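# Six arms hold a cloth above lanterns over a patch

## Task

Lift the cloth and hold it motionless so that every part of it sits higher than the lantern tops by no less than two finger-widths and no more than two hand-widths, and so that, viewed from overhead, it hides the painted patch. At the end the cloth must touch nothing but the holding hands. The task fails if any lantern tips, falls, or is moved a hand's width or more from where it stood.

## Robot and tools

ROBOTS. Six identical i2rt Big YAM arms, arm1 to arm6. Each has six joints, a five-fingered right hand and a wrist camera. Feet (base_link, scene frame, metres): arm1 (-0.873, +0.650, 0.813), arm3 (0.001, 0.643, 0.793), arm5 (0.868, 0.658, 0.819) sit on the +y side with their own +x pointing toward -y. arm2 (-0.868, -0.649, 0.811), arm4 (0.009, -0.650, 0.790), arm6 (0.880, -0.650, 0.785) sit on the -y side with their own +x pointing toward +y. The tabletop under the arms is at z = 0.720. Reach is about 1.07 m from the joint1 axis. Room cameras: cam_high (overhead, near x 0.83, z 2.07) and cam_low (side view from x 1.93, z 1.02). Wrist cameras: arm1_cam_wrist to arm6_cam_wrist.

FRAMES. One shared scene frame, origin on the floor, +z up. The hand point lies 0.045 m in front of the palm. In the hand frame +z runs along straight fingers, +y points out of the palm, +x runs across the palm away from the thumb. Straight fingertips reach about 0.06 to 0.07 m past the point. A bracket on the little-finger side of the wrist can strike things.

TOOL move. Arguments: arm1 ... arm6 (each optional, one object per robot) and cameras. A robot left out receives nothing new but may keep pushing toward an old target. Inside a robot's object:
- joints: absolute joint targets by name, radians. joint1_rad -2.879..2.879 (base turn, positive counter-clockwise from above); joint2_rad 0..3.141 (shoulder); joint3_rad 0..3.019 (elbow); joint4_rad -1.692..1.57 (hand pitch, positive raises fingers); joint5_rad -1.57..1.57 (sideways swing); joint6_rad -2.094..2.094 (roll). Hand keys, each -1..1 on a unitless scale, absolute: hand_little, hand_ring, hand_middle, hand_index, hand_thumb_bend (+1 straight, -1 curled), hand_thumb_turn (+1 beside palm, -1 opposite the fingers). Settings, not motions: hand_force_limit (-1 about 0 N up to +1 about 10 N, 15 N for thumb motors) and hand_speed (-0.96..1; below -0.94 gives a soft grip).
- target: one list of 7 numbers, [x, y, z, qw, qx, qy, qz], an absolute pose of the hand point in the scene frame, metres and unit quaternion. The hand moves on a straight line from its current hand_target toward it. When target is given, joints may hold only the hand keys.
- speed: top path speed for target, 0.002..0.5 m/s, default 0.25; rotation capped at twice that in rad/s. Refused without target.
- min_time_s: 0.1..8 s, the shortest duration for this robot's arm joint motions.
cameras: list of names or ["all"]; [] for none. A move with no robot parts just reports everything.
All motions in one call start together; all target paths finish together, paced by the slowest. Paths run 0.5 to 10 s. Hands lag, drift and often stop a centimetre or more off; paths do not avoid obstacles or other arms.

OTHER TOOLS. wait: seconds 0..10, commands nothing, returns state. zoom_image: camera name plus region [x0, y0, x1, y1] in pixels (images 896x504, region at most 504 by 504), only on the latest pictures. show_instructions: shows reference pages. finished_scene: scene (integer, current scene number); ends it for good.

RESULTS. Per robot: joint_positions, hand and hand_target poses, Joint velocities ("within noise" means still), joint torques, finger loads (little_load_n etc., N, positive when pushed open), hand_stopped_by (six words for little, ring, middle, index, thumb_bend, thumb_turn: moving, target, force, stalled, fault), joint_status and hand_status. A line "move: arm1 done; arm2 time_out" summarises. Words: off_target (resting short, may still push), time_out (arm could not finish; joints keep nearby targets and push), not_followed / "pose unreachable" / "joint command not followed" (a collision or reach check held the command back), limit_stop_at_motor_heat. on_its_own lists things the robot did unasked. "as last shown" marks robots not in this call. "pictures" names image order. A refused call cancels later move/wait/finished_scene calls in that reply.

GRIPPING THE CLOTH. Turn the thumb to -1, then close fingers slowly with a set hand_force_limit. A finger motor only starts when its target changes by 0.002 or more; to squeeze harder raise the force limit and send a more closed target. A lost grip appears only as loads dropping near 0.

AVOID. Arms pressing hard on each other (a hand closing on another robot's fingers counts) ends the scene; hitting fixed or heavy things; bumping or dragging lanterns; knocking anything out of the work area; dropping or flinging the cloth; excessive finger force; long pushes against unreachable poses or holding a stretched arm, which heat motors (MOTOR HOT warns at 85 C; at 100 C the arm goes limp for 30 to 60 s). Objects can be nudged by outside pushes. Move smoothly and check cam_high and cam_low before finishing.

Each tool is called after ">>>" as name(argument=value, ...) on one line, values as JSON.

Reference images:

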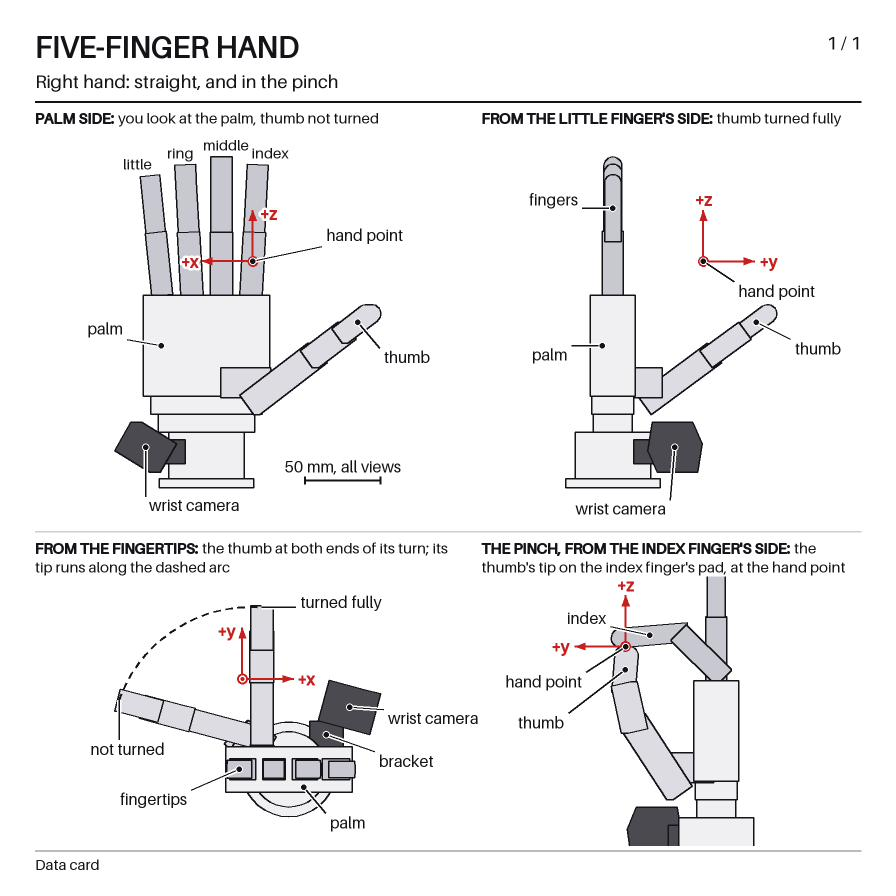

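## Session

>>> move()

Scene clock: 0.00 s.
Joint torques (N m): no reading
Motor temperatures (°C): arm1=[32 29 31 26 31 27] | arm2=[27 28 24 31 24 25] | arm3=[30 30 29 30 24 30] | arm4=[34 32 32 26 27 27] | arm5=[32 31 25 34 25 27] | arm6=[32 29 27 25 28 28]
Heat: arm1: hottest joint1_rad 32 °C; arm2: hottest joint4_rad 31 °C; arm3: hottest joint1_rad 30 °C; arm4: hottest joint1_rad 34 °C; arm5: hottest joint4_rad 34 °C; arm6: hottest joint1_rad 32 °C.
Joint velocities: within noise
arm1.joint_positions: joint1_rad=-0.769 joint2_rad=+0.580 joint3_rad=+1.413 joint4_rad=-1.635 joint5_rad=-0.148 joint6_rad=-1.247 hand_little=+1.000 hand_ring=+1.000 hand_middle=+1.000 hand_index=+1.000 hand_thumb_turn=+1.000 hand_thumb_bend=+1.000 hand_force_limit=+0.000 hand_speed=-0.800
arm1.joint_status: not commanded
arm1.hand_stopped_by: target,target,target,target,target,target
arm1.little_load_n: 0.0
arm1.ring_load_n: 0.0
arm1.middle_load_n: 0.0
arm1.index_load_n: 0.0
arm1.thumb_bend_load_n: 0.0
arm1.thumb_turn_load_n: 0.0
arm1.hand: x=-0.9874 y=+0.5535 z=+1.2626 quat_wxyz=(+0.287, +0.245, -0.890, +0.255) (m; scene frame)
arm1.hand_target: x=-0.9870 y=+0.5539 z=+1.2707 quat_wxyz=(+0.296, +0.245, -0.886, +0.261) (m; scene frame)
arm1.hand_status: not commanded
arm2.joint_positions: joint1_rad=-0.190 joint2_rad=+0.599 joint3_rad=+1.434 joint4_rad=-1.566 joint5_rad=-0.217 joint6_rad=-1.305 hand_little=+1.000 hand_ring=+1.000 hand_middle=+1.000 hand_index=+1.000 hand_thumb_turn=+1.000 hand_thumb_bend=+1.000 hand_force_limit=+0.000 hand_speed=-0.800
arm2.joint_status: not commanded
arm2.hand_stopped_by: target,target,target,target,target,target
arm2.little_load_n: 0.0
arm2.ring_load_n: 0.0
arm2.middle_load_n: 0.0
arm2.index_load_n: 0.0
arm2.thumb_bend_load_n: 0.0
arm2.thumb_turn_load_n: 0.0
arm2.hand: x=-0.8190 y=-0.4776 z=+1.2763 quat_wxyz=(-0.360, +0.759, +0.501, +0.210) (m; scene frame)
arm2.hand_target: x=-0.8190 y=-0.4777 z=+1.2867 quat_wxyz=(-0.368, +0.753, +0.499, +0.218) (m; scene frame)
arm2.hand_status: not commanded
arm3.joint_positions: joint1_rad=-0.279 joint2_rad=+0.601 joint3_rad=+1.413 joint4_rad=-1.478 joint5_rad=-0.028 joint6_rad=-1.093 hand_little=+1.000 hand_ring=+1.000 hand_middle=+1.000 hand_index=+1.000 hand_thumb_turn=+1.000 hand_thumb_bend=+1.000 hand_force_limit=+0.000 hand_speed=-0.800
arm3.joint_status: not commanded
arm3.hand_stopped_by: target,target,target,target,target,target
arm3.little_load_n: 0.0
arm3.ring_load_n: 0.0
arm3.middle_load_n: 0.0
arm3.index_load_n: 0.0
arm3.thumb_bend_load_n: 0.0
arm3.thumb_turn_load_n: 0.0
arm3.hand: x=-0.0862 y=+0.4727 z=+1.2617 quat_wxyz=(+0.270, +0.356, -0.826, +0.344) (m; scene frame)
arm3.hand_target: x=-0.0861 y=+0.4732 z=+1.2725 quat_wxyz=(+0.278, +0.354, -0.820, +0.354) (m; scene frame)
arm3.hand_status: not commanded
arm4.joint_positions: joint1_rad=-0.592 joint2_rad=+0.649 joint3_rad=+1.394 joint4_rad=-1.138 joint5_rad=+0.059 joint6_rad=-1.235 hand_little=+1.000 hand_ring=+1.000 hand_middle=+1.000 hand_index=+1.000 hand_thumb_turn=+1.000 hand_thumb_bend=+1.000 hand_force_limit=+0.000 hand_speed=-0.800
arm4.joint_status: not commanded
arm4.hand_stopped_by: target,target,target,target,target,target
arm4.little_load_n: 0.0
arm4.ring_load_n: 0.0
arm4.middle_load_n: 0.0
arm4.index_load_n: 0.0
arm4.thumb_bend_load_n: 0.0
arm4.thumb_turn_load_n: 0.0
arm4.hand: x=+0.2160 y=-0.4625 z=+1.3135 quat_wxyz=(-0.310, +0.800, +0.236, +0.456) (m; scene frame)
arm4.hand_target: x=+0.2149 y=-0.4640 z=+1.3265 quat_wxyz=(-0.317, +0.793, +0.233, +0.466) (m; scene frame)
arm4.hand_status: not commanded
arm5.joint_positions: joint1_rad=+0.345 joint2_rad=+0.637 joint3_rad=+1.457 joint4_rad=-1.631 joint5_rad=+0.056 joint6_rad=-1.433 hand_little=+1.000 hand_ring=+1.000 hand_middle=+1.000 hand_index=+1.000 hand_thumb_turn=+1.000 hand_thumb_bend=+1.000 hand_force_limit=+0.000 hand_speed=-0.800
arm5.joint_status: not commanded
arm5.hand_stopped_by: target,target,target,target,target,target
arm5.little_load_n: 0.5
arm5.ring_load_n: 0.0
arm5.middle_load_n: 0.0
arm5.index_load_n: 0.0
arm5.thumb_bend_load_n: 0.0
arm5.thumb_turn_load_n: 0.0
arm5.hand: x=+0.8554 y=+0.4689 z=+1.2880 quat_wxyz=(+0.218, +0.701, -0.612, +0.295) (m; scene frame)
arm5.hand_target: x=+0.8551 y=+0.4699 z=+1.2946 quat_wxyz=(+0.222, +0.698, -0.610, +0.302) (m; scene frame)
arm5.hand_status: not commanded
arm6.joint_positions: joint1_rad=+0.412 joint2_rad=+0.607 joint3_rad=+1.476 joint4_rad=-1.323 joint5_rad=-0.158 joint6_rad=-1.237 hand_little=+1.000 hand_ring=+1.000 hand_middle=+1.000 hand_index=+1.000 hand_thumb_turn=+1.000 hand_thumb_bend=+1.000 hand_force_limit=+0.000 hand_speed=-0.800
arm6.joint_status: not commanded
arm6.hand_stopped_by: target,target,target,target,target,target
arm6.little_load_n: 0.0
arm6.ring_load_n: 0.0
arm6.middle_load_n: 0.0
arm6.index_load_n: 0.0
arm6.thumb_bend_load_n: 0.0
arm6.thumb_turn_load_n: 0.0
arm6.hand: x=+0.7998 y=-0.4462 z=+1.3159 quat_wxyz=(-0.513, +0.533, +0.657, +0.145) (m; scene frame)
arm6.hand_target: x=+0.8007 y=-0.4481 z=+1.3245 quat_wxyz=(-0.521, +0.529, +0.653, +0.149) (m; scene frame)
arm6.hand_status: not commanded
pictures: arm1_cam_wrist, arm2_cam_wrist, arm3_cam_wrist, arm4_cam_wrist, arm5_cam_wrist, arm6_cam_wrist, cam_high, cam_low

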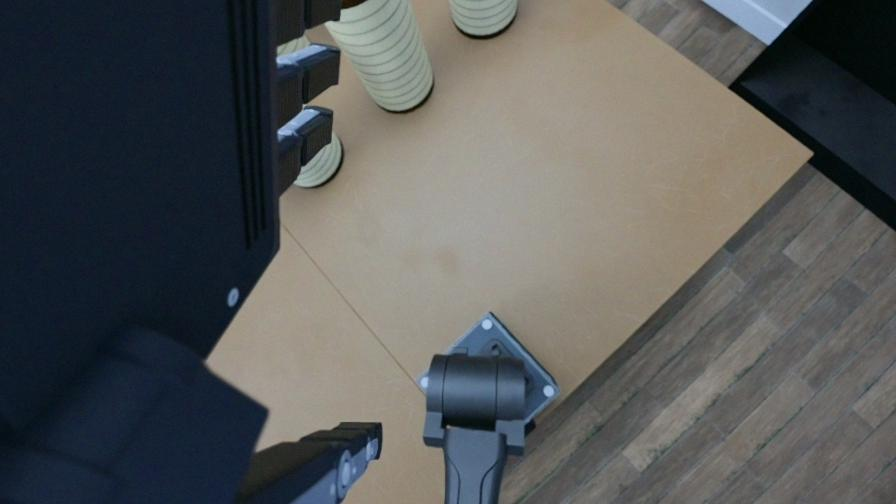

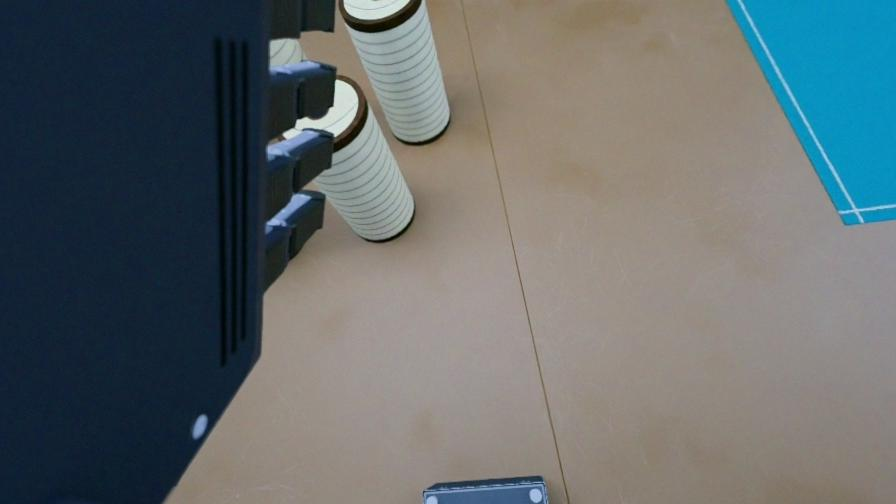

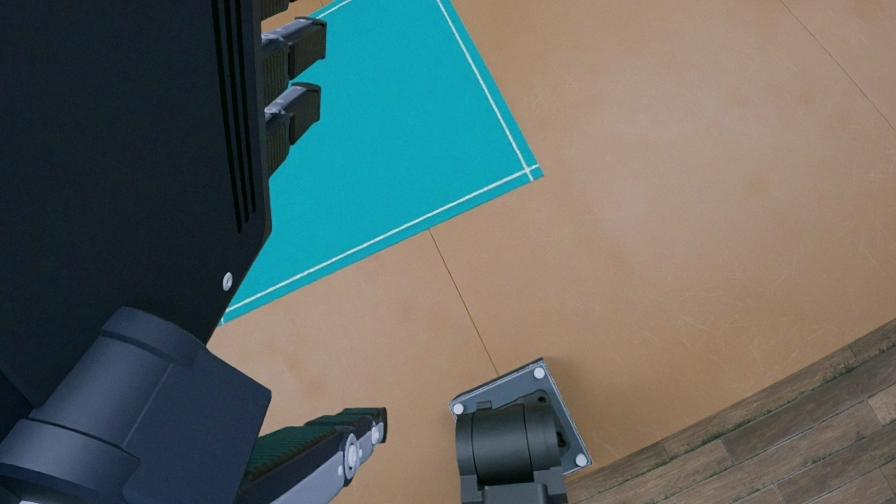

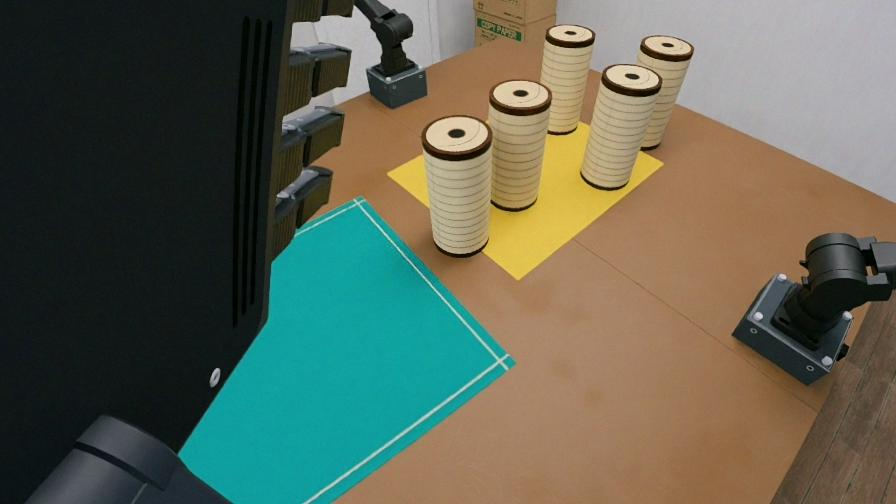

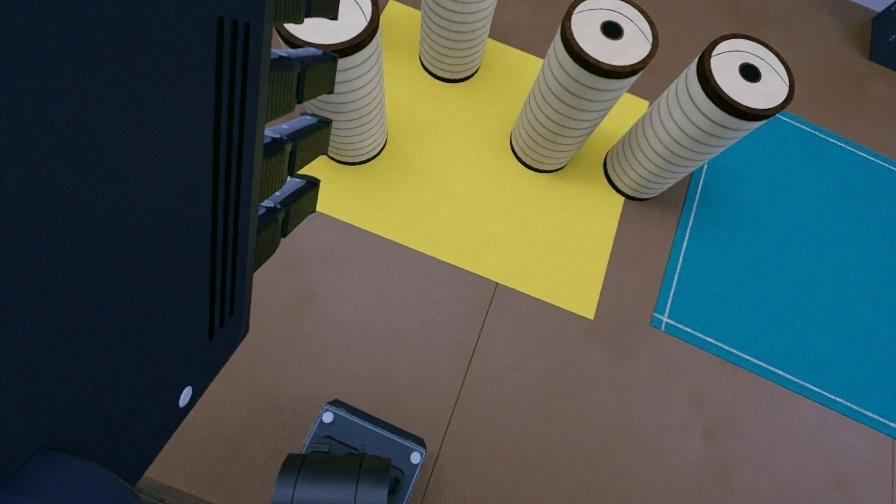

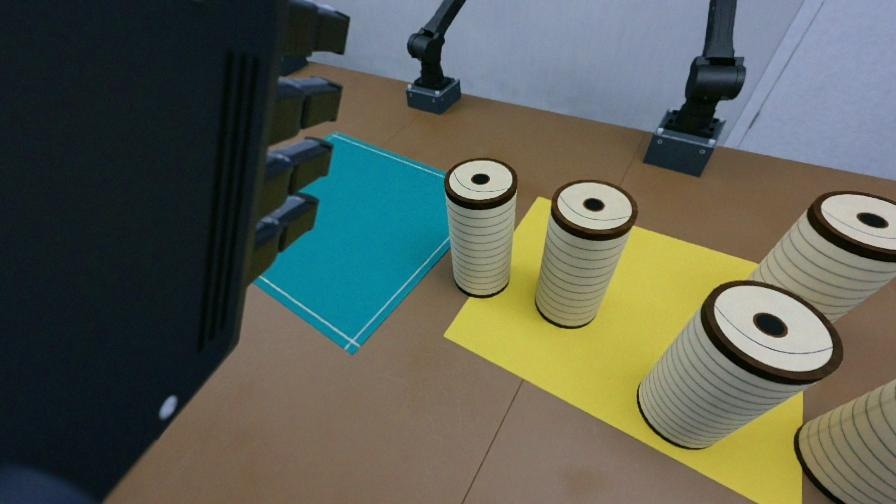

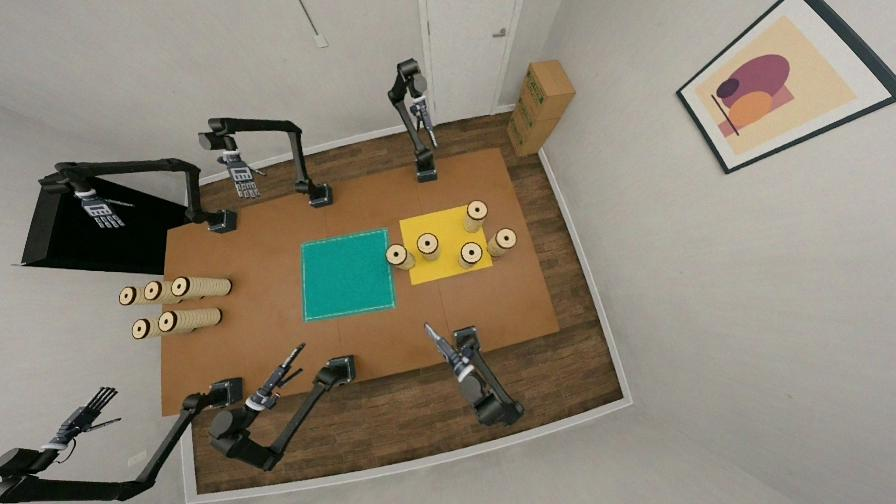

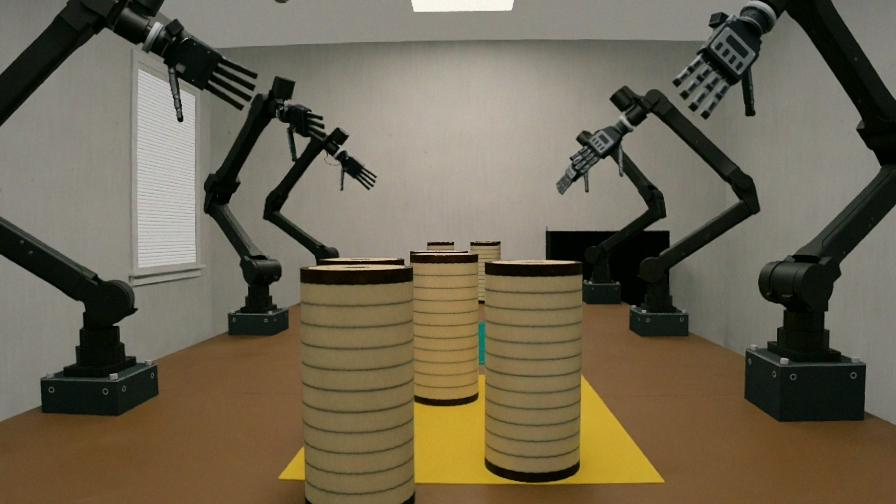

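>>> zoom_image(camera="cam_high", region=[280, 190, 530, 340])

>>> zoom_image(camera="arm3_cam_wrist", region=[400, 100, 600, 220])

>>> zoom_image(camera="arm4_cam_wrist", region=[400, 280, 600, 400])

>>> zoom_image(camera="arm6_cam_wrist", region=[240, 120, 640, 370])

Scaled by 2.016 from the camera's 896x504 image, which has a finer 1280x720 frame.

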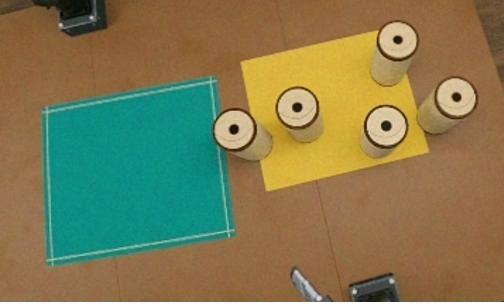

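Scaled by 2.520 from the camera's 896x504 image, which has a finer 1280x720 frame.

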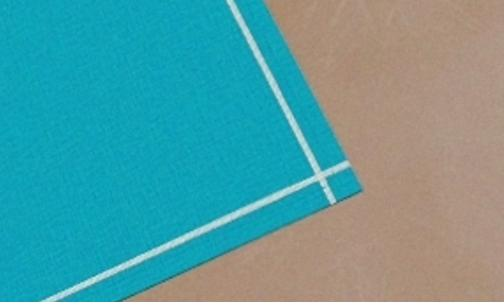

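Scaled by 2.520 from the camera's 896x504 image, which has a finer 1280x720 frame.

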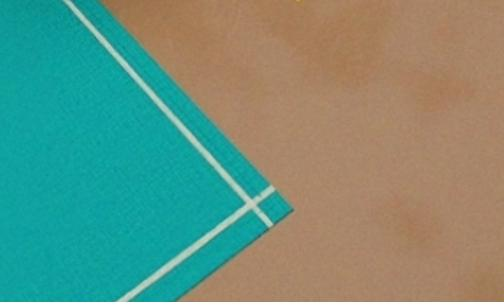

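Scaled by 1.260 from the camera's 896x504 image, which has a finer 1280x720 frame.

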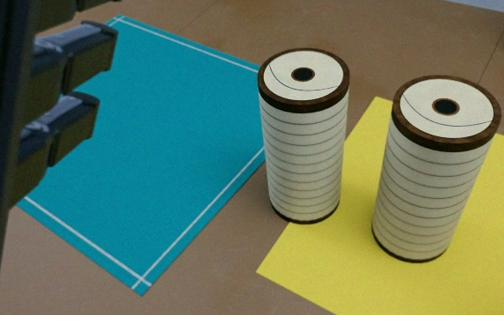

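>>> move(arm3={"target": [-0.18, 0.33, 0.90, -0.0802, 0.1540, 0.8736, -0.4547], "joints": {"hand_thumb_turn": -1, "hand_thumb_bend": 0.5, "hand_index": 0.0, "hand_middle": 0.0, "hand_speed": 0.0}}, arm5={"target": [0.49, 0.28, 0.90, -0.1195, 0.2296, 0.8568, -0.4460], "joints": {"hand_thumb_turn": -1, "hand_thumb_bend": 0.5, "hand_index": 0.0, "hand_middle": 0.0, "hand_speed": 0.0}}, arm4={"target": [-0.20, -0.25, 0.90, 0.46, -0.8836, -0.0773, 0.0402], "joints": {"hand_thumb_turn": -1, "hand_thumb_bend": 0.5, "hand_index": 0.0, "hand_middle": 0.0, "hand_speed": 0.0}}, arm6={"target": [0.45, -0.29, 0.90, 0.4404, -0.8459, -0.2667, 0.1389], "joints": {"hand_thumb_turn": -1, "hand_thumb_bend": 0.5, "hand_index": 0.0, "hand_middle": 0.0, "hand_speed": 0.0}}, cameras=["all"])

Scene clock: 8.60 s.
Joint torques (N m): arm1=[-0.62 2.37 9.74 1.44 -0.09 0] | arm2=[-1.03 3.14 9.55 1.8 -0.24 0.21] | arm3=[-1.55 -1.79 9.4 2.81 -0.14 -0.04] | arm4=[0.21 -5.42 10.04 2.51 0.12 0.07] | arm5=[-0.21 -11.46 10.24 1.98 -0.11 0.14] | arm6=[2.26 -10.87 11.33 2.37 0 0.24]
Motor temperatures (°C): arm1=[32 29 32 26 31 27] | arm2=[27 28 25 31 24 25] | arm3=[30 30 29 30 24 30] | arm4=[34 32 33 26 27 27] | arm5=[32 31 26 34 25 27] | arm6=[32 29 28 25 28 28]
Heat: arm1: hottest joint1_rad 32 °C; arm2: hottest joint4_rad 31 °C; arm3: hottest joint1_rad 30 °C; arm4: hottest joint1_rad 34 °C; arm5: hottest joint4_rad 34 °C; arm6: hottest joint1_rad 32 °C.
move: arm3 done; arm4 done; arm5 off_target; arm6 off_target
Joint velocities: within noise
arm1, arm2: as last shown
arm3.joint_positions: joint1_rad=-0.709 joint2_rad=+0.899 joint3_rad=+0.478 joint4_rad=-0.238 joint5_rad=-0.311 joint6_rad=-0.240 hand_little=+1.000 hand_ring=+1.000 hand_middle=+0.000 hand_index=+0.000 hand_thumb_turn=-1.000 hand_thumb_bend=+0.500 hand_force_limit=+0.000 hand_speed=+0.000
arm3.joint_status: all done
arm3.hand_stopped_by: target,target,target,target,target,target
arm3.little_load_n: 0.0
arm3.ring_load_n: 0.0
arm3.middle_load_n: 0.0
arm3.index_load_n: 0.0
arm3.thumb_bend_load_n: 0.0
arm3.thumb_turn_load_n: 0.0
arm3.hand: x=-0.1747 y=+0.3329 z=+0.8990 quat_wxyz=(+0.079, -0.146, -0.878, +0.450) (m; scene frame)
arm3.hand_target: x=-0.1800 y=+0.3302 z=+0.9002 quat_wxyz=(+0.080, -0.154, -0.874, +0.455) (m; scene frame)
arm3.hand_status: done (0.006 m and 1.2 deg from the pose sent, 0.400 m and 64.7 deg at the start)
arm4.joint_positions: joint1_rad=+0.535 joint2_rad=+1.143 joint3_rad=+0.636 joint4_rad=-0.134 joint5_rad=+0.284 joint6_rad=+0.182 hand_little=+1.000 hand_ring=+1.000 hand_middle=+0.000 hand_index=+0.000 hand_thumb_turn=-1.000 hand_thumb_bend=+0.500 hand_force_limit=+0.000 hand_speed=+0.000
arm4.joint_status: all done
arm4.hand_stopped_by: target,target,target,target,target,target
arm4.little_load_n: 0.0
arm4.ring_load_n: 0.0
arm4.middle_load_n: 0.0
arm4.index_load_n: 0.0
arm4.thumb_bend_load_n: 0.0
arm4.thumb_turn_load_n: 0.0
arm4.hand: x=-0.1922 y=-0.2510 z=+0.9004 quat_wxyz=(-0.457, +0.886, +0.077, -0.033) (m; scene frame)
arm4.hand_target: x=-0.1999 y=-0.2501 z=+0.9001 quat_wxyz=(-0.460, +0.884, +0.077, -0.040) (m; scene frame)
arm4.hand_status: done (0.008 m and 1.0 deg from the pose sent, 0.624 m and 63.7 deg at the start)
arm5.joint_positions: joint1_rad=-0.881 joint2_rad=+1.466 joint3_rad=+0.816 joint4_rad=-0.031 joint5_rad=-0.342 joint6_rad=-0.252 hand_little=+1.000 hand_ring=+1.000 hand_middle=+0.000 hand_index=+0.000 hand_thumb_turn=-1.000 hand_thumb_bend=+0.500 hand_force_limit=+0.000 hand_speed=+0.000
arm5.joint_status: all done
arm5.hand_stopped_by: target,target,target,target,target,target
arm5.little_load_n: 0.0
arm5.ring_load_n: 0.0
arm5.middle_load_n: 0.0
arm5.index_load_n: 0.0
arm5.thumb_bend_load_n: 0.0
arm5.thumb_turn_load_n: 0.0
arm5.hand: x=+0.5083 y=+0.2899 z=+0.8890 quat_wxyz=(+0.110, -0.225, -0.865, +0.434) (m; scene frame)
arm5.hand_target: x=+0.4906 y=+0.2808 z=+0.9005 quat_wxyz=(+0.120, -0.230, -0.857, +0.446) (m; scene frame)
arm5.hand_status: off_target (0.024 m and 2.1 deg from the pose sent, 0.566 m and 117.2 deg at the start)
arm6.joint_positions: joint1_rad=+0.840 joint2_rad=+1.436 joint3_rad=+0.888 joint4_rad=-0.115 joint5_rad=+0.218 joint6_rad=+0.149 hand_little=+1.000 hand_ring=+1.000 hand_middle=+0.000 hand_index=+0.000 hand_thumb_turn=-1.000 hand_thumb_bend=+0.500 hand_force_limit=+0.000 hand_speed=+0.000
arm6.joint_status: all done
arm6.hand_stopped_by: target,target,target,target,target,target
arm6.little_load_n: 0.0
arm6.ring_load_n: 0.0
arm6.middle_load_n: 0.0
arm6.index_load_n: 0.0
arm6.thumb_bend_load_n: 0.0
arm6.thumb_turn_load_n: 0.0
arm6.hand: x=+0.4665 y=-0.2955 z=+0.8901 quat_wxyz=(-0.430, +0.853, +0.270, -0.126) (m; scene frame)
arm6.hand_target: x=+0.4506 y=-0.2905 z=+0.9004 quat_wxyz=(-0.440, +0.846, +0.267, -0.139) (m; scene frame)
arm6.hand_status: off_target (0.020 m and 2.2 deg from the pose sent, 0.566 m and 67.4 deg at the start)
pictures: arm1_cam_wrist, arm2_cam_wrist, arm3_cam_wrist, arm4_cam_wrist, arm5_cam_wrist, arm6_cam_wrist, cam_high, cam_low
camera_calibration:
arm3_cam_wrist: T_world_to_cam=[[-0.0114849, 0.61805, -0.786055, 0.500539], [0.920038, 0.314439, 0.233791, -0.174131], [0.391661, -0.720515, -0.572241, 0.933548], [0, 0, 0, 1]] pos_world=[-0.199679, 0.418031, 0.968376]
arm4_cam_wrist: T_world_to_cam=[[0.361282, -0.49614, -0.789506, 0.656216], [-0.763391, -0.643582, 0.0551067, -0.348529], [-0.535453, 0.582793, -0.611263, 0.708002], [0, 0, 0, 1]] pos_world=[-0.124041, -0.31135, 0.970069]
arm5_cam_wrist: T_world_to_cam=[[0.0541744, 0.634936, -0.770663, 0.472327], [0.997814, -0.00517858, 0.0658756, -0.549691], [0.0378358, -0.772548, -0.633829, 0.880716], [0, 0, 0, 1]] pos_world=[0.489579, 0.377652, 0.958439]
arm6_cam_wrist: T_world_to_cam=[[0.580536, -0.307336, -0.754004, 0.306777], [-0.461521, -0.887107, 0.00624826, -0.0321776], [-0.670803, 0.344361, -0.65684, 1.11472], [0, 0, 0, 1]] pos_world=[0.554809, -0.318126, 0.963701]

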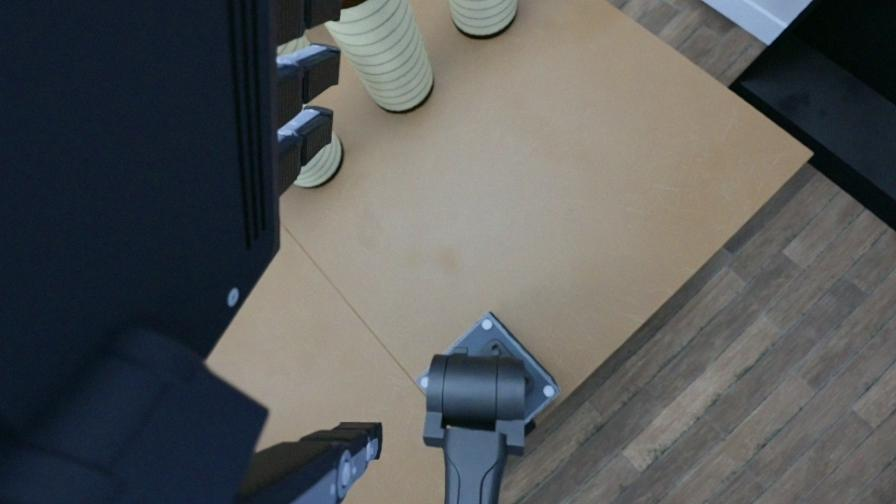

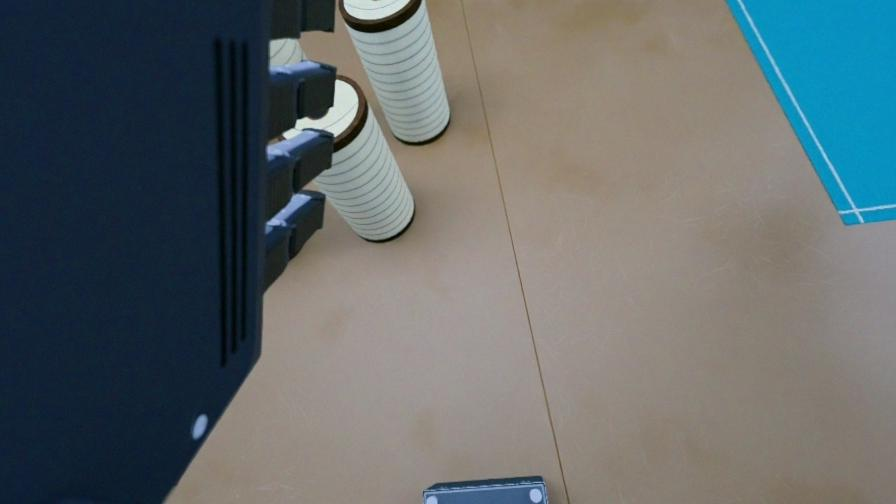

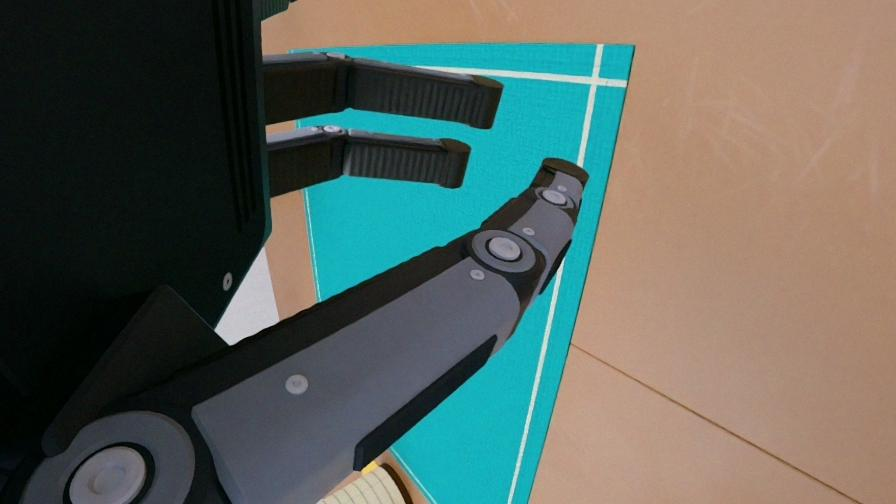

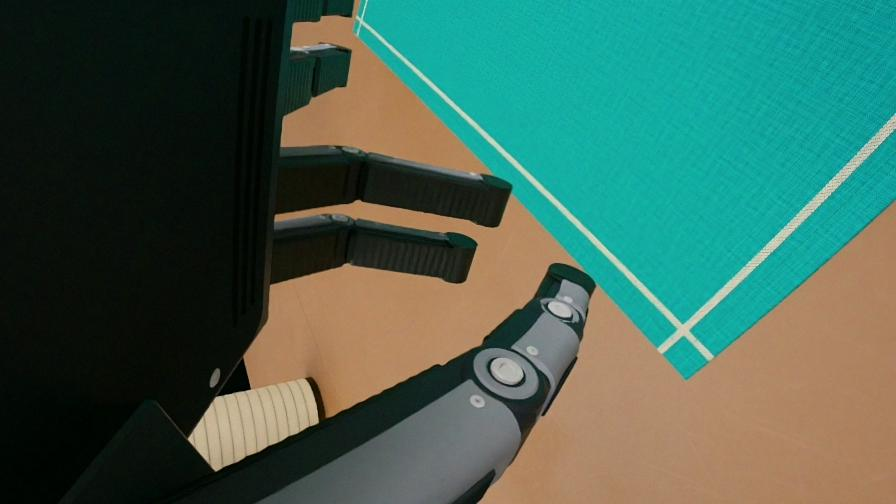

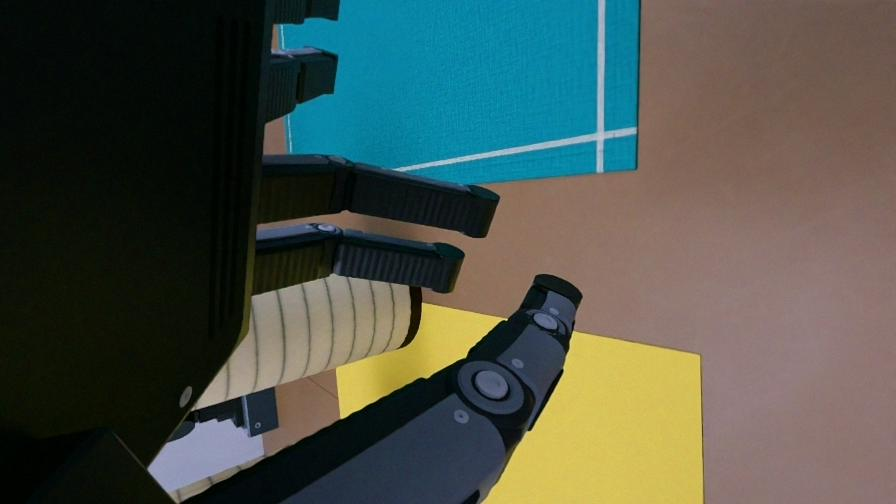

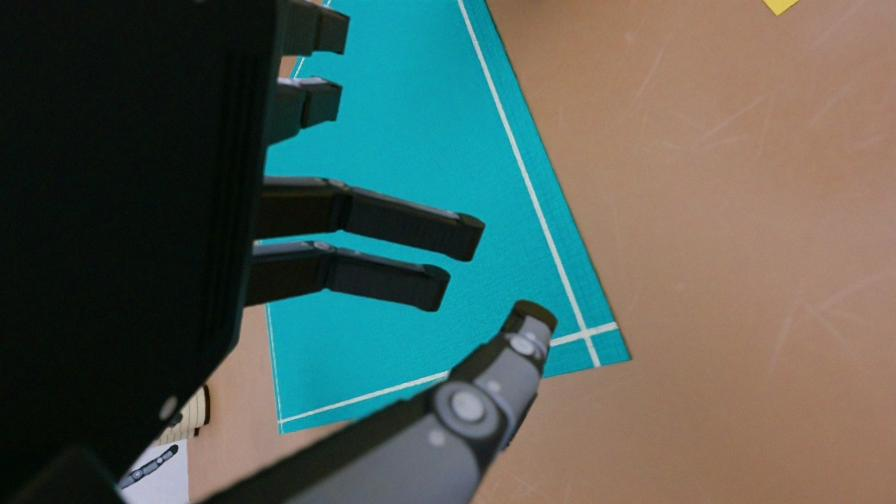

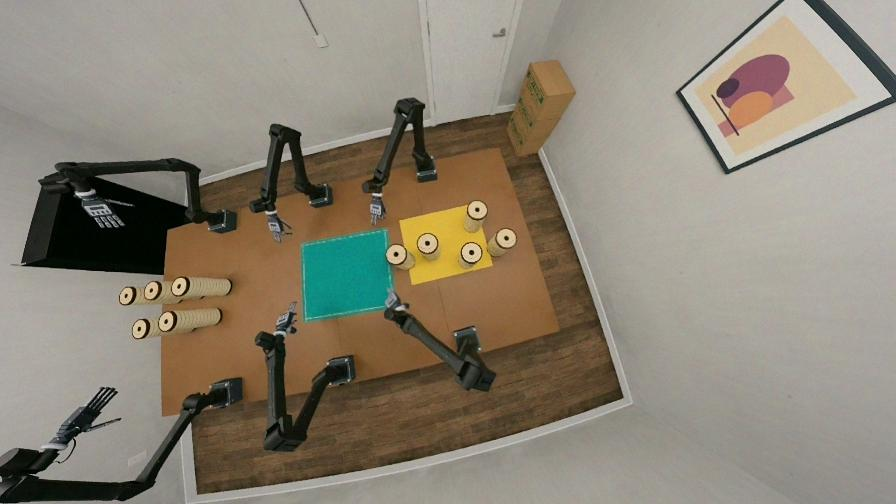

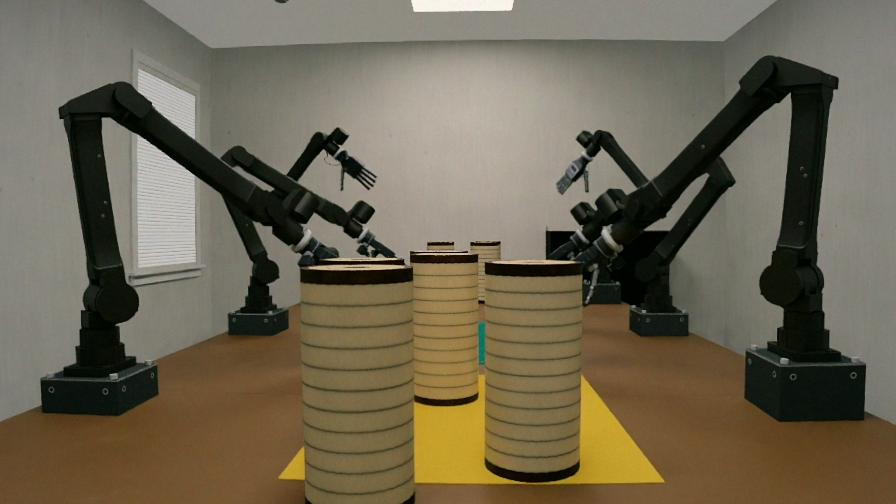

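>>> move(arm6={"target": [0.404, -0.318, 0.80, 0.5300, -0.7568, -0.3135, 0.2195], "speed": 0.15, "joints": {"hand_thumb_bend": 0.2, "hand_index": 0.2, "hand_middle": 0.2}}, cameras=["arm6_cam_wrist"])

>>> wait(seconds=0.5)

Scene clock: 11.97 s.
Joint torques (N m): arm1=[-0.67 2.32 9.72 1.44 -0.1 0.01] | arm2=[-1.08 3.19 9.55 1.81 -0.23 0.21] | arm3=[-1.55 -1.85 9.39 2.81 -0.13 -0.04] | arm4=[0.09 -5.48 10.03 2.51 0.12 0.06] | arm5=[-0.15 -11.46 10.24 1.96 -0.11 0.13] | arm6=[2.49 -12.28 6.01 2.67 -0.12 0]
Motor temperatures (°C): arm1=[32 29 32 26 30 27] | arm2=[27 28 25 31 24 25] | arm3=[30 30 30 30 24 30] | arm4=[34 32 34 26 27 27] | arm5=[32 31 27 34 25 27] | arm6=[32 29 28 25 28 28]
Heat: arm1: hottest joint1_rad 32 °C; arm2: hottest joint4_rad 31 °C; arm3: hottest joint1_rad 30 °C; arm4: hottest joint1_rad 34 °C; arm5: hottest joint4_rad 34 °C; arm6: hottest joint1_rad 32 °C.
move: arm6 done
Joint velocities: within noise
arm1, arm2, arm3, arm4, arm5: as last shown
arm2.little_load_n: -0.5
arm3.joint_positions: joint1_rad=-0.709 joint2_rad=+0.899 joint3_rad=+0.478 joint4_rad=-0.238 joint5_rad=-0.311 joint6_rad=-0.239 hand_little=+1.000 hand_ring=+1.000 hand_middle=+0.000 hand_index=+0.000 hand_thumb_turn=-1.000 hand_thumb_bend=+0.500 hand_force_limit=+0.000 hand_speed=+0.000
arm3.hand: x=-0.1747 y=+0.3329 z=+0.8990 quat_wxyz=(+0.079, -0.146, -0.877, +0.450) (m; scene frame)
arm5.hand: x=+0.5083 y=+0.2899 z=+0.8890 quat_wxyz=(+0.110, -0.226, -0.865, +0.434) (m; scene frame)
arm5.hand_target: x=+0.4907 y=+0.2808 z=+0.9005 quat_wxyz=(+0.120, -0.230, -0.857, +0.446) (m; scene frame)
arm6.joint_positions: joint1_rad=+0.921 joint2_rad=+1.719 joint3_rad=+0.704 joint4_rad=+0.658 joint5_rad=+0.163 joint6_rad=+0.072 hand_little=+1.000 hand_ring=+1.000 hand_middle=+0.200 hand_index=+0.200 hand_thumb_turn=-1.000 hand_thumb_bend=+0.200 hand_force_limit=+0.000 hand_speed=+0.000
arm6.joint_status: all done
arm6.hand_stopped_by: target,target,target,target,target,target
arm6.little_load_n: 0.0
arm6.ring_load_n: 0.0
arm6.middle_load_n: 0.0
arm6.index_load_n: 0.0
arm6.thumb_bend_load_n: 0.0
arm6.thumb_turn_load_n: 0.0
arm6.hand: x=+0.4065 y=-0.3139 z=+0.8070 quat_wxyz=(-0.530, +0.760, +0.306, -0.218) (m; scene frame)
arm6.hand_target: x=+0.4041 y=-0.3181 z=+0.8001 quat_wxyz=(-0.530, +0.757, +0.313, -0.219) (m; scene frame)
arm6.hand_status: done (0.008 m and 1.0 deg from the pose sent, 0.112 m and 19.9 deg at the start)
pictures: arm6_cam_wrist
camera_calibration:
arm6_cam_wrist: T_world_to_cam=[[0.438639, -0.0461871, -0.897476, 0.528637], [-0.318702, -0.941762, -0.107298, -0.0593205], [-0.840253, 0.333092, -0.427813, 0.90676], [0, 0, 0, 1]] pos_world=[0.511122, -0.333484, 0.855998]

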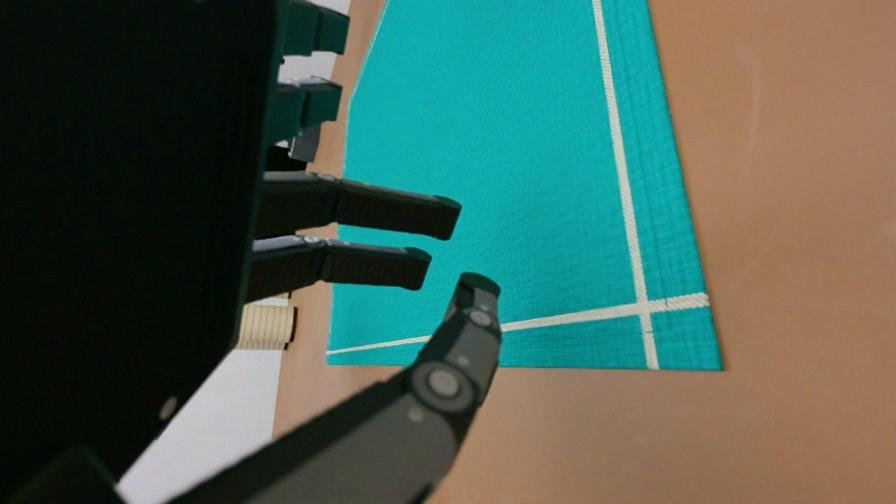

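Scene clock: 12.47 s.
Joint torques (N m): arm1=[-0.67 2.32 9.73 1.44 -0.09 0] | arm2=[-1.03 3.25 9.55 1.78 -0.23 0.2] | arm3=[-1.61 -1.85 9.39 2.84 -0.13 -0.05] | arm4=[0.15 -5.48 10.04 2.51 0.12 0.06] | arm5=[-0.21 -11.46 10.24 1.98 -0.11 0.13] | arm6=[1.96 -12.34 6 2.58 -0.13 0.01]
Motor temperatures (°C): arm1=[32 29 32 26 30 27] | arm2=[27 28 25 31 24 25] | arm3=[30 30 30 30 24 30] | arm4=[34 32 34 26 27 27] | arm5=[32 31 27 34 25 27] | arm6=[32 29 28 25 28 28]
Heat: arm1: hottest joint1_rad 32 °C; arm2: hottest joint4_rad 31 °C; arm3: hottest joint1_rad 30 °C; arm4: hottest joint1_rad 34 °C; arm5: hottest joint4_rad 34 °C; arm6: hottest joint1_rad 32 °C.
Joint velocities: within noise
arm1.joint_positions: joint1_rad=-0.769 joint2_rad=+0.580 joint3_rad=+1.413 joint4_rad=-1.635 joint5_rad=-0.148 joint6_rad=-1.247 hand_little=+1.000 hand_ring=+1.000 hand_middle=+1.000 hand_index=+1.000 hand_thumb_turn=+1.000 hand_thumb_bend=+1.000 hand_force_limit=+0.000 hand_speed=-0.800
arm1.joint_status: not commanded
arm1.hand_stopped_by: target,target,target,target,target,target
arm1.little_load_n: 0.0
arm1.ring_load_n: 0.0
arm1.middle_load_n: 0.0
arm1.index_load_n: 0.0
arm1.thumb_bend_load_n: 0.0
arm1.thumb_turn_load_n: 0.0
arm1.hand: x=-0.9874 y=+0.5535 z=+1.2626 quat_wxyz=(+0.287, +0.245, -0.890, +0.255) (m; scene frame)
arm1.hand_target: x=-0.9870 y=+0.5539 z=+1.2707 quat_wxyz=(+0.296, +0.245, -0.886, +0.261) (m; scene frame)
arm1.hand_status: not commanded
arm2.joint_positions: joint1_rad=-0.190 joint2_rad=+0.599 joint3_rad=+1.434 joint4_rad=-1.566 joint5_rad=-0.217 joint6_rad=-1.305 hand_little=+1.000 hand_ring=+1.000 hand_middle=+1.000 hand_index=+1.000 hand_thumb_turn=+1.000 hand_thumb_bend=+1.000 hand_force_limit=+0.000 hand_speed=-0.800
arm2.joint_status: not commanded
arm2.hand_stopped_by: target,target,target,target,target,target
arm2.little_load_n: 0.0
arm2.ring_load_n: 0.0
arm2.middle_load_n: 0.0
arm2.index_load_n: 0.0
arm2.thumb_bend_load_n: 0.0
arm2.thumb_turn_load_n: 0.0
arm2.hand: x=-0.8190 y=-0.4776 z=+1.2763 quat_wxyz=(-0.360, +0.759, +0.501, +0.210) (m; scene frame)
arm2.hand_target: x=-0.8190 y=-0.4777 z=+1.2867 quat_wxyz=(-0.368, +0.753, +0.499, +0.218) (m; scene frame)
arm2.hand_status: not commanded
arm3.joint_positions: joint1_rad=-0.709 joint2_rad=+0.899 joint3_rad=+0.478 joint4_rad=-0.238 joint5_rad=-0.311 joint6_rad=-0.239 hand_little=+1.000 hand_ring=+1.000 hand_middle=+0.000 hand_index=+0.000 hand_thumb_turn=-1.000 hand_thumb_bend=+0.500 hand_force_limit=+0.000 hand_speed=+0.000
arm3.joint_status: not commanded
arm3.hand_stopped_by: target,target,target,target,target,target
arm3.little_load_n: 0.0
arm3.ring_load_n: 0.0
arm3.middle_load_n: -0.5
arm3.index_load_n: 0.0
arm3.thumb_bend_load_n: 0.0
arm3.thumb_turn_load_n: 0.0
arm3.hand: x=-0.1747 y=+0.3329 z=+0.8990 quat_wxyz=(+0.079, -0.146, -0.877, +0.450) (m; scene frame)
arm3.hand_target: x=-0.1800 y=+0.3302 z=+0.9002 quat_wxyz=(+0.080, -0.154, -0.874, +0.455) (m; scene frame)
arm3.hand_status: not commanded
arm4.joint_positions: joint1_rad=+0.535 joint2_rad=+1.143 joint3_rad=+0.636 joint4_rad=-0.134 joint5_rad=+0.284 joint6_rad=+0.182 hand_little=+1.000 hand_ring=+1.000 hand_middle=+0.000 hand_index=+0.000 hand_thumb_turn=-1.000 hand_thumb_bend=+0.500 hand_force_limit=+0.000 hand_speed=+0.000
arm4.joint_status: not commanded
arm4.hand_stopped_by: target,target,target,target,target,target
arm4.little_load_n: 0.0
arm4.ring_load_n: 0.0
arm4.middle_load_n: 0.0
arm4.index_load_n: 0.0
arm4.thumb_bend_load_n: 0.0
arm4.thumb_turn_load_n: 0.0
arm4.hand: x=-0.1922 y=-0.2510 z=+0.9004 quat_wxyz=(-0.457, +0.886, +0.077, -0.033) (m; scene frame)
arm4.hand_target: x=-0.1999 y=-0.2501 z=+0.9001 quat_wxyz=(-0.460, +0.884, +0.077, -0.040) (m; scene frame)
arm4.hand_status: not commanded
arm5.joint_positions: joint1_rad=-0.881 joint2_rad=+1.466 joint3_rad=+0.816 joint4_rad=-0.031 joint5_rad=-0.342 joint6_rad=-0.252 hand_little=+1.000 hand_ring=+1.000 hand_middle=+0.000 hand_index=+0.000 hand_thumb_turn=-1.000 hand_thumb_bend=+0.500 hand_force_limit=+0.000 hand_speed=+0.000
arm5.joint_status: not commanded
arm5.hand_stopped_by: target,target,target,target,target,target
arm5.little_load_n: 0.0
arm5.ring_load_n: 0.0
arm5.middle_load_n: 0.0
arm5.index_load_n: 0.0
arm5.thumb_bend_load_n: 0.0
arm5.thumb_turn_load_n: 0.0
arm5.hand: x=+0.5083 y=+0.2899 z=+0.8890 quat_wxyz=(+0.110, -0.226, -0.865, +0.434) (m; scene frame)
arm5.hand_target: x=+0.4907 y=+0.2808 z=+0.9005 quat_wxyz=(+0.120, -0.230, -0.857, +0.446) (m; scene frame)
arm5.hand_status: not commanded
arm6.joint_positions: joint1_rad=+0.921 joint2_rad=+1.719 joint3_rad=+0.704 joint4_rad=+0.658 joint5_rad=+0.163 joint6_rad=+0.072 hand_little=+1.000 hand_ring=+1.000 hand_middle=+0.200 hand_index=+0.200 hand_thumb_turn=-1.000 hand_thumb_bend=+0.200 hand_force_limit=+0.000 hand_speed=+0.000
arm6.joint_status: all done
arm6.hand_stopped_by: target,target,target,target,target,target
arm6.little_load_n: 0.0
arm6.ring_load_n: 0.0
arm6.middle_load_n: 0.0
arm6.index_load_n: 0.0
arm6.thumb_bend_load_n: 0.0
arm6.thumb_turn_load_n: 0.0
arm6.hand: x=+0.4065 y=-0.3139 z=+0.8070 quat_wxyz=(-0.530, +0.760, +0.306, -0.218) (m; scene frame)
arm6.hand_target: x=+0.4041 y=-0.3181 z=+0.8000 quat_wxyz=(-0.530, +0.757, +0.314, -0.219) (m; scene frame)
arm6.hand_status: done (0.008 m and 0.9 deg from the pose sent, 0.112 m and 19.9 deg at the start)
wait: 0.50 s; at rest by 0.27 s
pictures: none

>>> move(arm6={"target": [0.402, -0.321, 0.745, 0.5300, -0.7568, -0.3135, 0.2195], "speed": 0.08}, cameras=["arm6_cam_wrist"])

Scene clock: 14.10 s.
Joint torques (N m): arm1=[-0.73 2.43 9.76 1.43 -0.09 0] | arm2=[-1.08 3.08 9.58 1.8 -0.23 0.21] | arm3=[-1.67 -1.96 9.39 2.81 -0.14 -0.06] | arm4=[0.21 -5.42 10.03 2.51 0.12 0.06] | arm5=[-0.21 -11.46 10.24 1.98 -0.11 0.13] | arm6=[3.14 -12.81 4.94 2.85 0.2 0.07]
Motor temperatures (°C): arm1=[32 29 32 26 30 27] | arm2=[27 28 26 31 24 25] | arm3=[30 30 30 30 24 29] | arm4=[34 32 34 26 27 27] | arm5=[32 31 28 34 25 27] | arm6=[32 29 28 25 28 28]
Heat: arm1: hottest joint1_rad 32 °C; arm2: hottest joint4_rad 31 °C; arm3: hottest joint1_rad 30 °C; arm4: hottest joint1_rad 34 °C; arm5: hottest joint4_rad 34 °C; arm6: hottest joint1_rad 32 °C.
move: arm6 done
Joint velocities: within noise
arm1, arm2, arm3, arm4, arm5: as last shown
arm1.thumb_bend_load_n: -0.5
arm2.index_load_n: -0.5
arm3.middle_load_n: 0.0
arm6.joint_positions: joint1_rad=+0.929 joint2_rad=+1.884 joint3_rad=+0.698 joint4_rad=+0.828 joint5_rad=+0.163 joint6_rad=+0.072 hand_little=+1.000 hand_ring=+1.000 hand_middle=+0.200 hand_index=+0.200 hand_thumb_turn=-1.000 hand_thumb_bend=+0.200 hand_force_limit=+0.000 hand_speed=+0.000
arm6.joint_status: not commanded
arm6.hand_stopped_by: target,target,target,target,target,target
arm6.little_load_n: 0.0
arm6.ring_load_n: 0.0
arm6.middle_load_n: 0.0
arm6.index_load_n: 0.0
arm6.thumb_bend_load_n: 0.0
arm6.thumb_turn_load_n: 0.0
arm6.hand: x=+0.4043 y=-0.3176 z=+0.7515 quat_wxyz=(-0.529, +0.759, +0.309, -0.220) (m; scene frame)
arm6.hand_target: x=+0.4021 y=-0.3211 z=+0.7452 quat_wxyz=(-0.530, +0.757, +0.314, -0.220) (m; scene frame)
arm6.hand_status: done (0.008 m and 0.6 deg from the pose sent, 0.063 m and 1.0 deg at the start)
pictures: arm6_cam_wrist
camera_calibration:
arm6_cam_wrist: T_world_to_cam=[[0.44069, -0.0434053, -0.896609, 0.479037], [-0.311116, -0.944307, -0.107201, -0.073473], [-0.842021, 0.326192, -0.429651, 0.882268], [0, 0, 0, 1]] pos_world=[0.508922, -0.336377, 0.8007]

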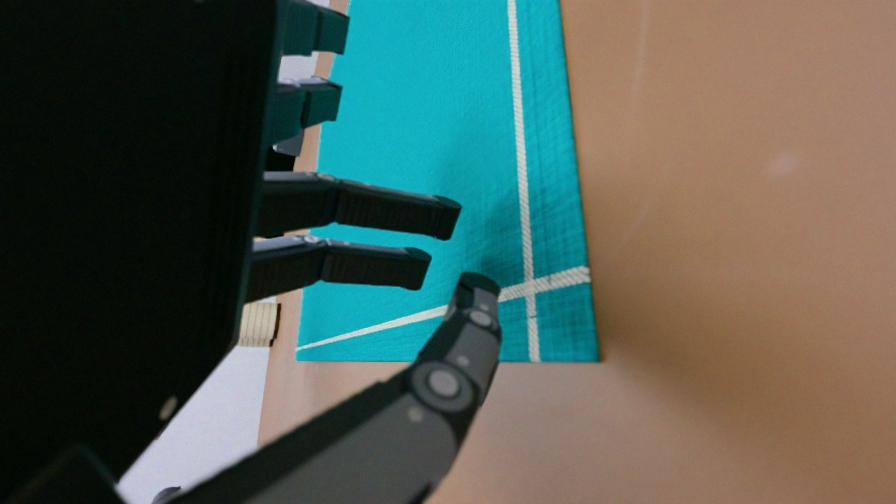

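>>> move(arm6={"target": [0.402, -0.322, 0.726, 0.5300, -0.7568, -0.3135, 0.2195], "speed": 0.05}, cameras=["arm6_cam_wrist"])

Scene clock: 15.83 s.
Joint torques (N m): arm1=[-0.67 2.37 9.73 1.46 -0.09 0] | arm2=[-1.03 3.14 9.54 1.78 -0.23 0.21] | arm3=[-1.61 -1.9 9.42 2.81 -0.13 -0.05] | arm4=[0.21 -5.42 10.03 2.51 0.11 0.06] | arm5=[-0.21 -11.46 10.22 1.98 -0.11 0.13] | arm6=[1.79 -12.04 4.71 2.69 0.21 0.11]
Motor temperatures (°C): arm1=[32 29 32 26 30 27] | arm2=[27 28 26 31 24 25] | arm3=[30 30 30 30 24 29] | arm4=[34 32 34 26 27 27] | arm5=[32 31 28 34 25 27] | arm6=[32 29 28 25 28 28]
Heat: arm1: hottest joint1_rad 32 °C; arm2: hottest joint4_rad 31 °C; arm3: hottest joint1_rad 30 °C; arm4: hottest joint1_rad 34 °C; arm5: hottest joint4_rad 34 °C; arm6: hottest joint1_rad 32 °C.
move: arm6 off_target
Joint velocities: within noise
arm1, arm2, arm3, arm4, arm5: as last shown
arm1.thumb_bend_load_n: 0.0
arm2.index_load_n: 0.0
arm5.ring_load_n: 0.5
arm6.joint_positions: joint1_rad=+0.930 joint2_rad=+1.933 joint3_rad=+0.698 joint4_rad=+0.891 joint5_rad=+0.166 joint6_rad=+0.072 hand_little=+1.000 hand_ring=+1.000 hand_middle=+0.200 hand_index=+0.200 hand_thumb_turn=-1.000 hand_thumb_bend=+0.200 hand_force_limit=+0.000 hand_speed=+0.000
arm6.joint_status: not commanded
arm6.hand_stopped_by: target,target,target,target,target,target
arm6.little_load_n: 0.0
arm6.ring_load_n: 0.0
arm6.middle_load_n: -0.5
arm6.index_load_n: 0.0
arm6.thumb_bend_load_n: 0.0
arm6.thumb_turn_load_n: 0.0
arm6.hand: x=+0.4035 y=-0.3172 z=+0.7387 quat_wxyz=(-0.534, +0.756, +0.307, -0.222) (m; scene frame)
arm6.hand_target: x=+0.4024 y=-0.3221 z=+0.7264 quat_wxyz=(-0.530, +0.757, +0.313, -0.219) (m; scene frame)
arm6.hand_status: off_target (0.014 m and 0.9 deg from the pose sent, 0.026 m and 0.6 deg at the start)
pictures: arm6_cam_wrist
camera_calibration:
arm6_cam_wrist: T_world_to_cam=[[0.431286, -0.0363627, -0.901482, 0.47758], [-0.313517, -0.94296, -0.111957, -0.0697562], [-0.84599, 0.330915, -0.418086, 0.870556], [0, 0, 0, 1]] pos_world=[0.508638, -0.336491, 0.786687]

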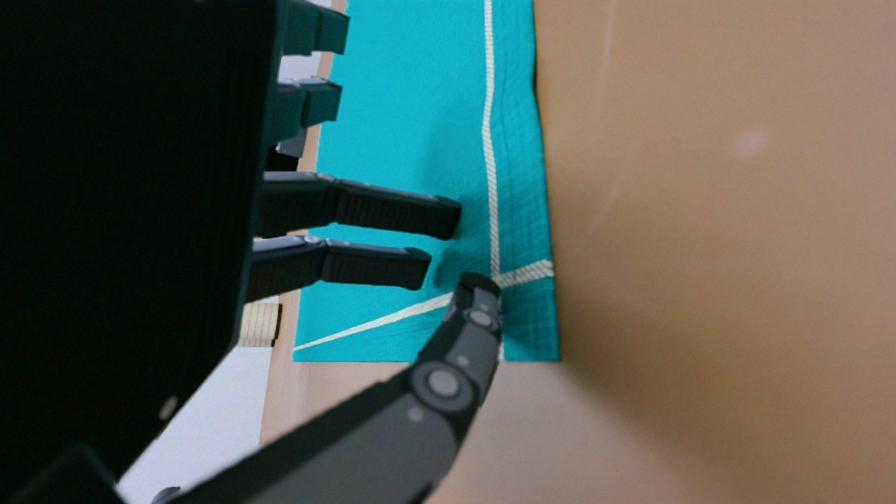

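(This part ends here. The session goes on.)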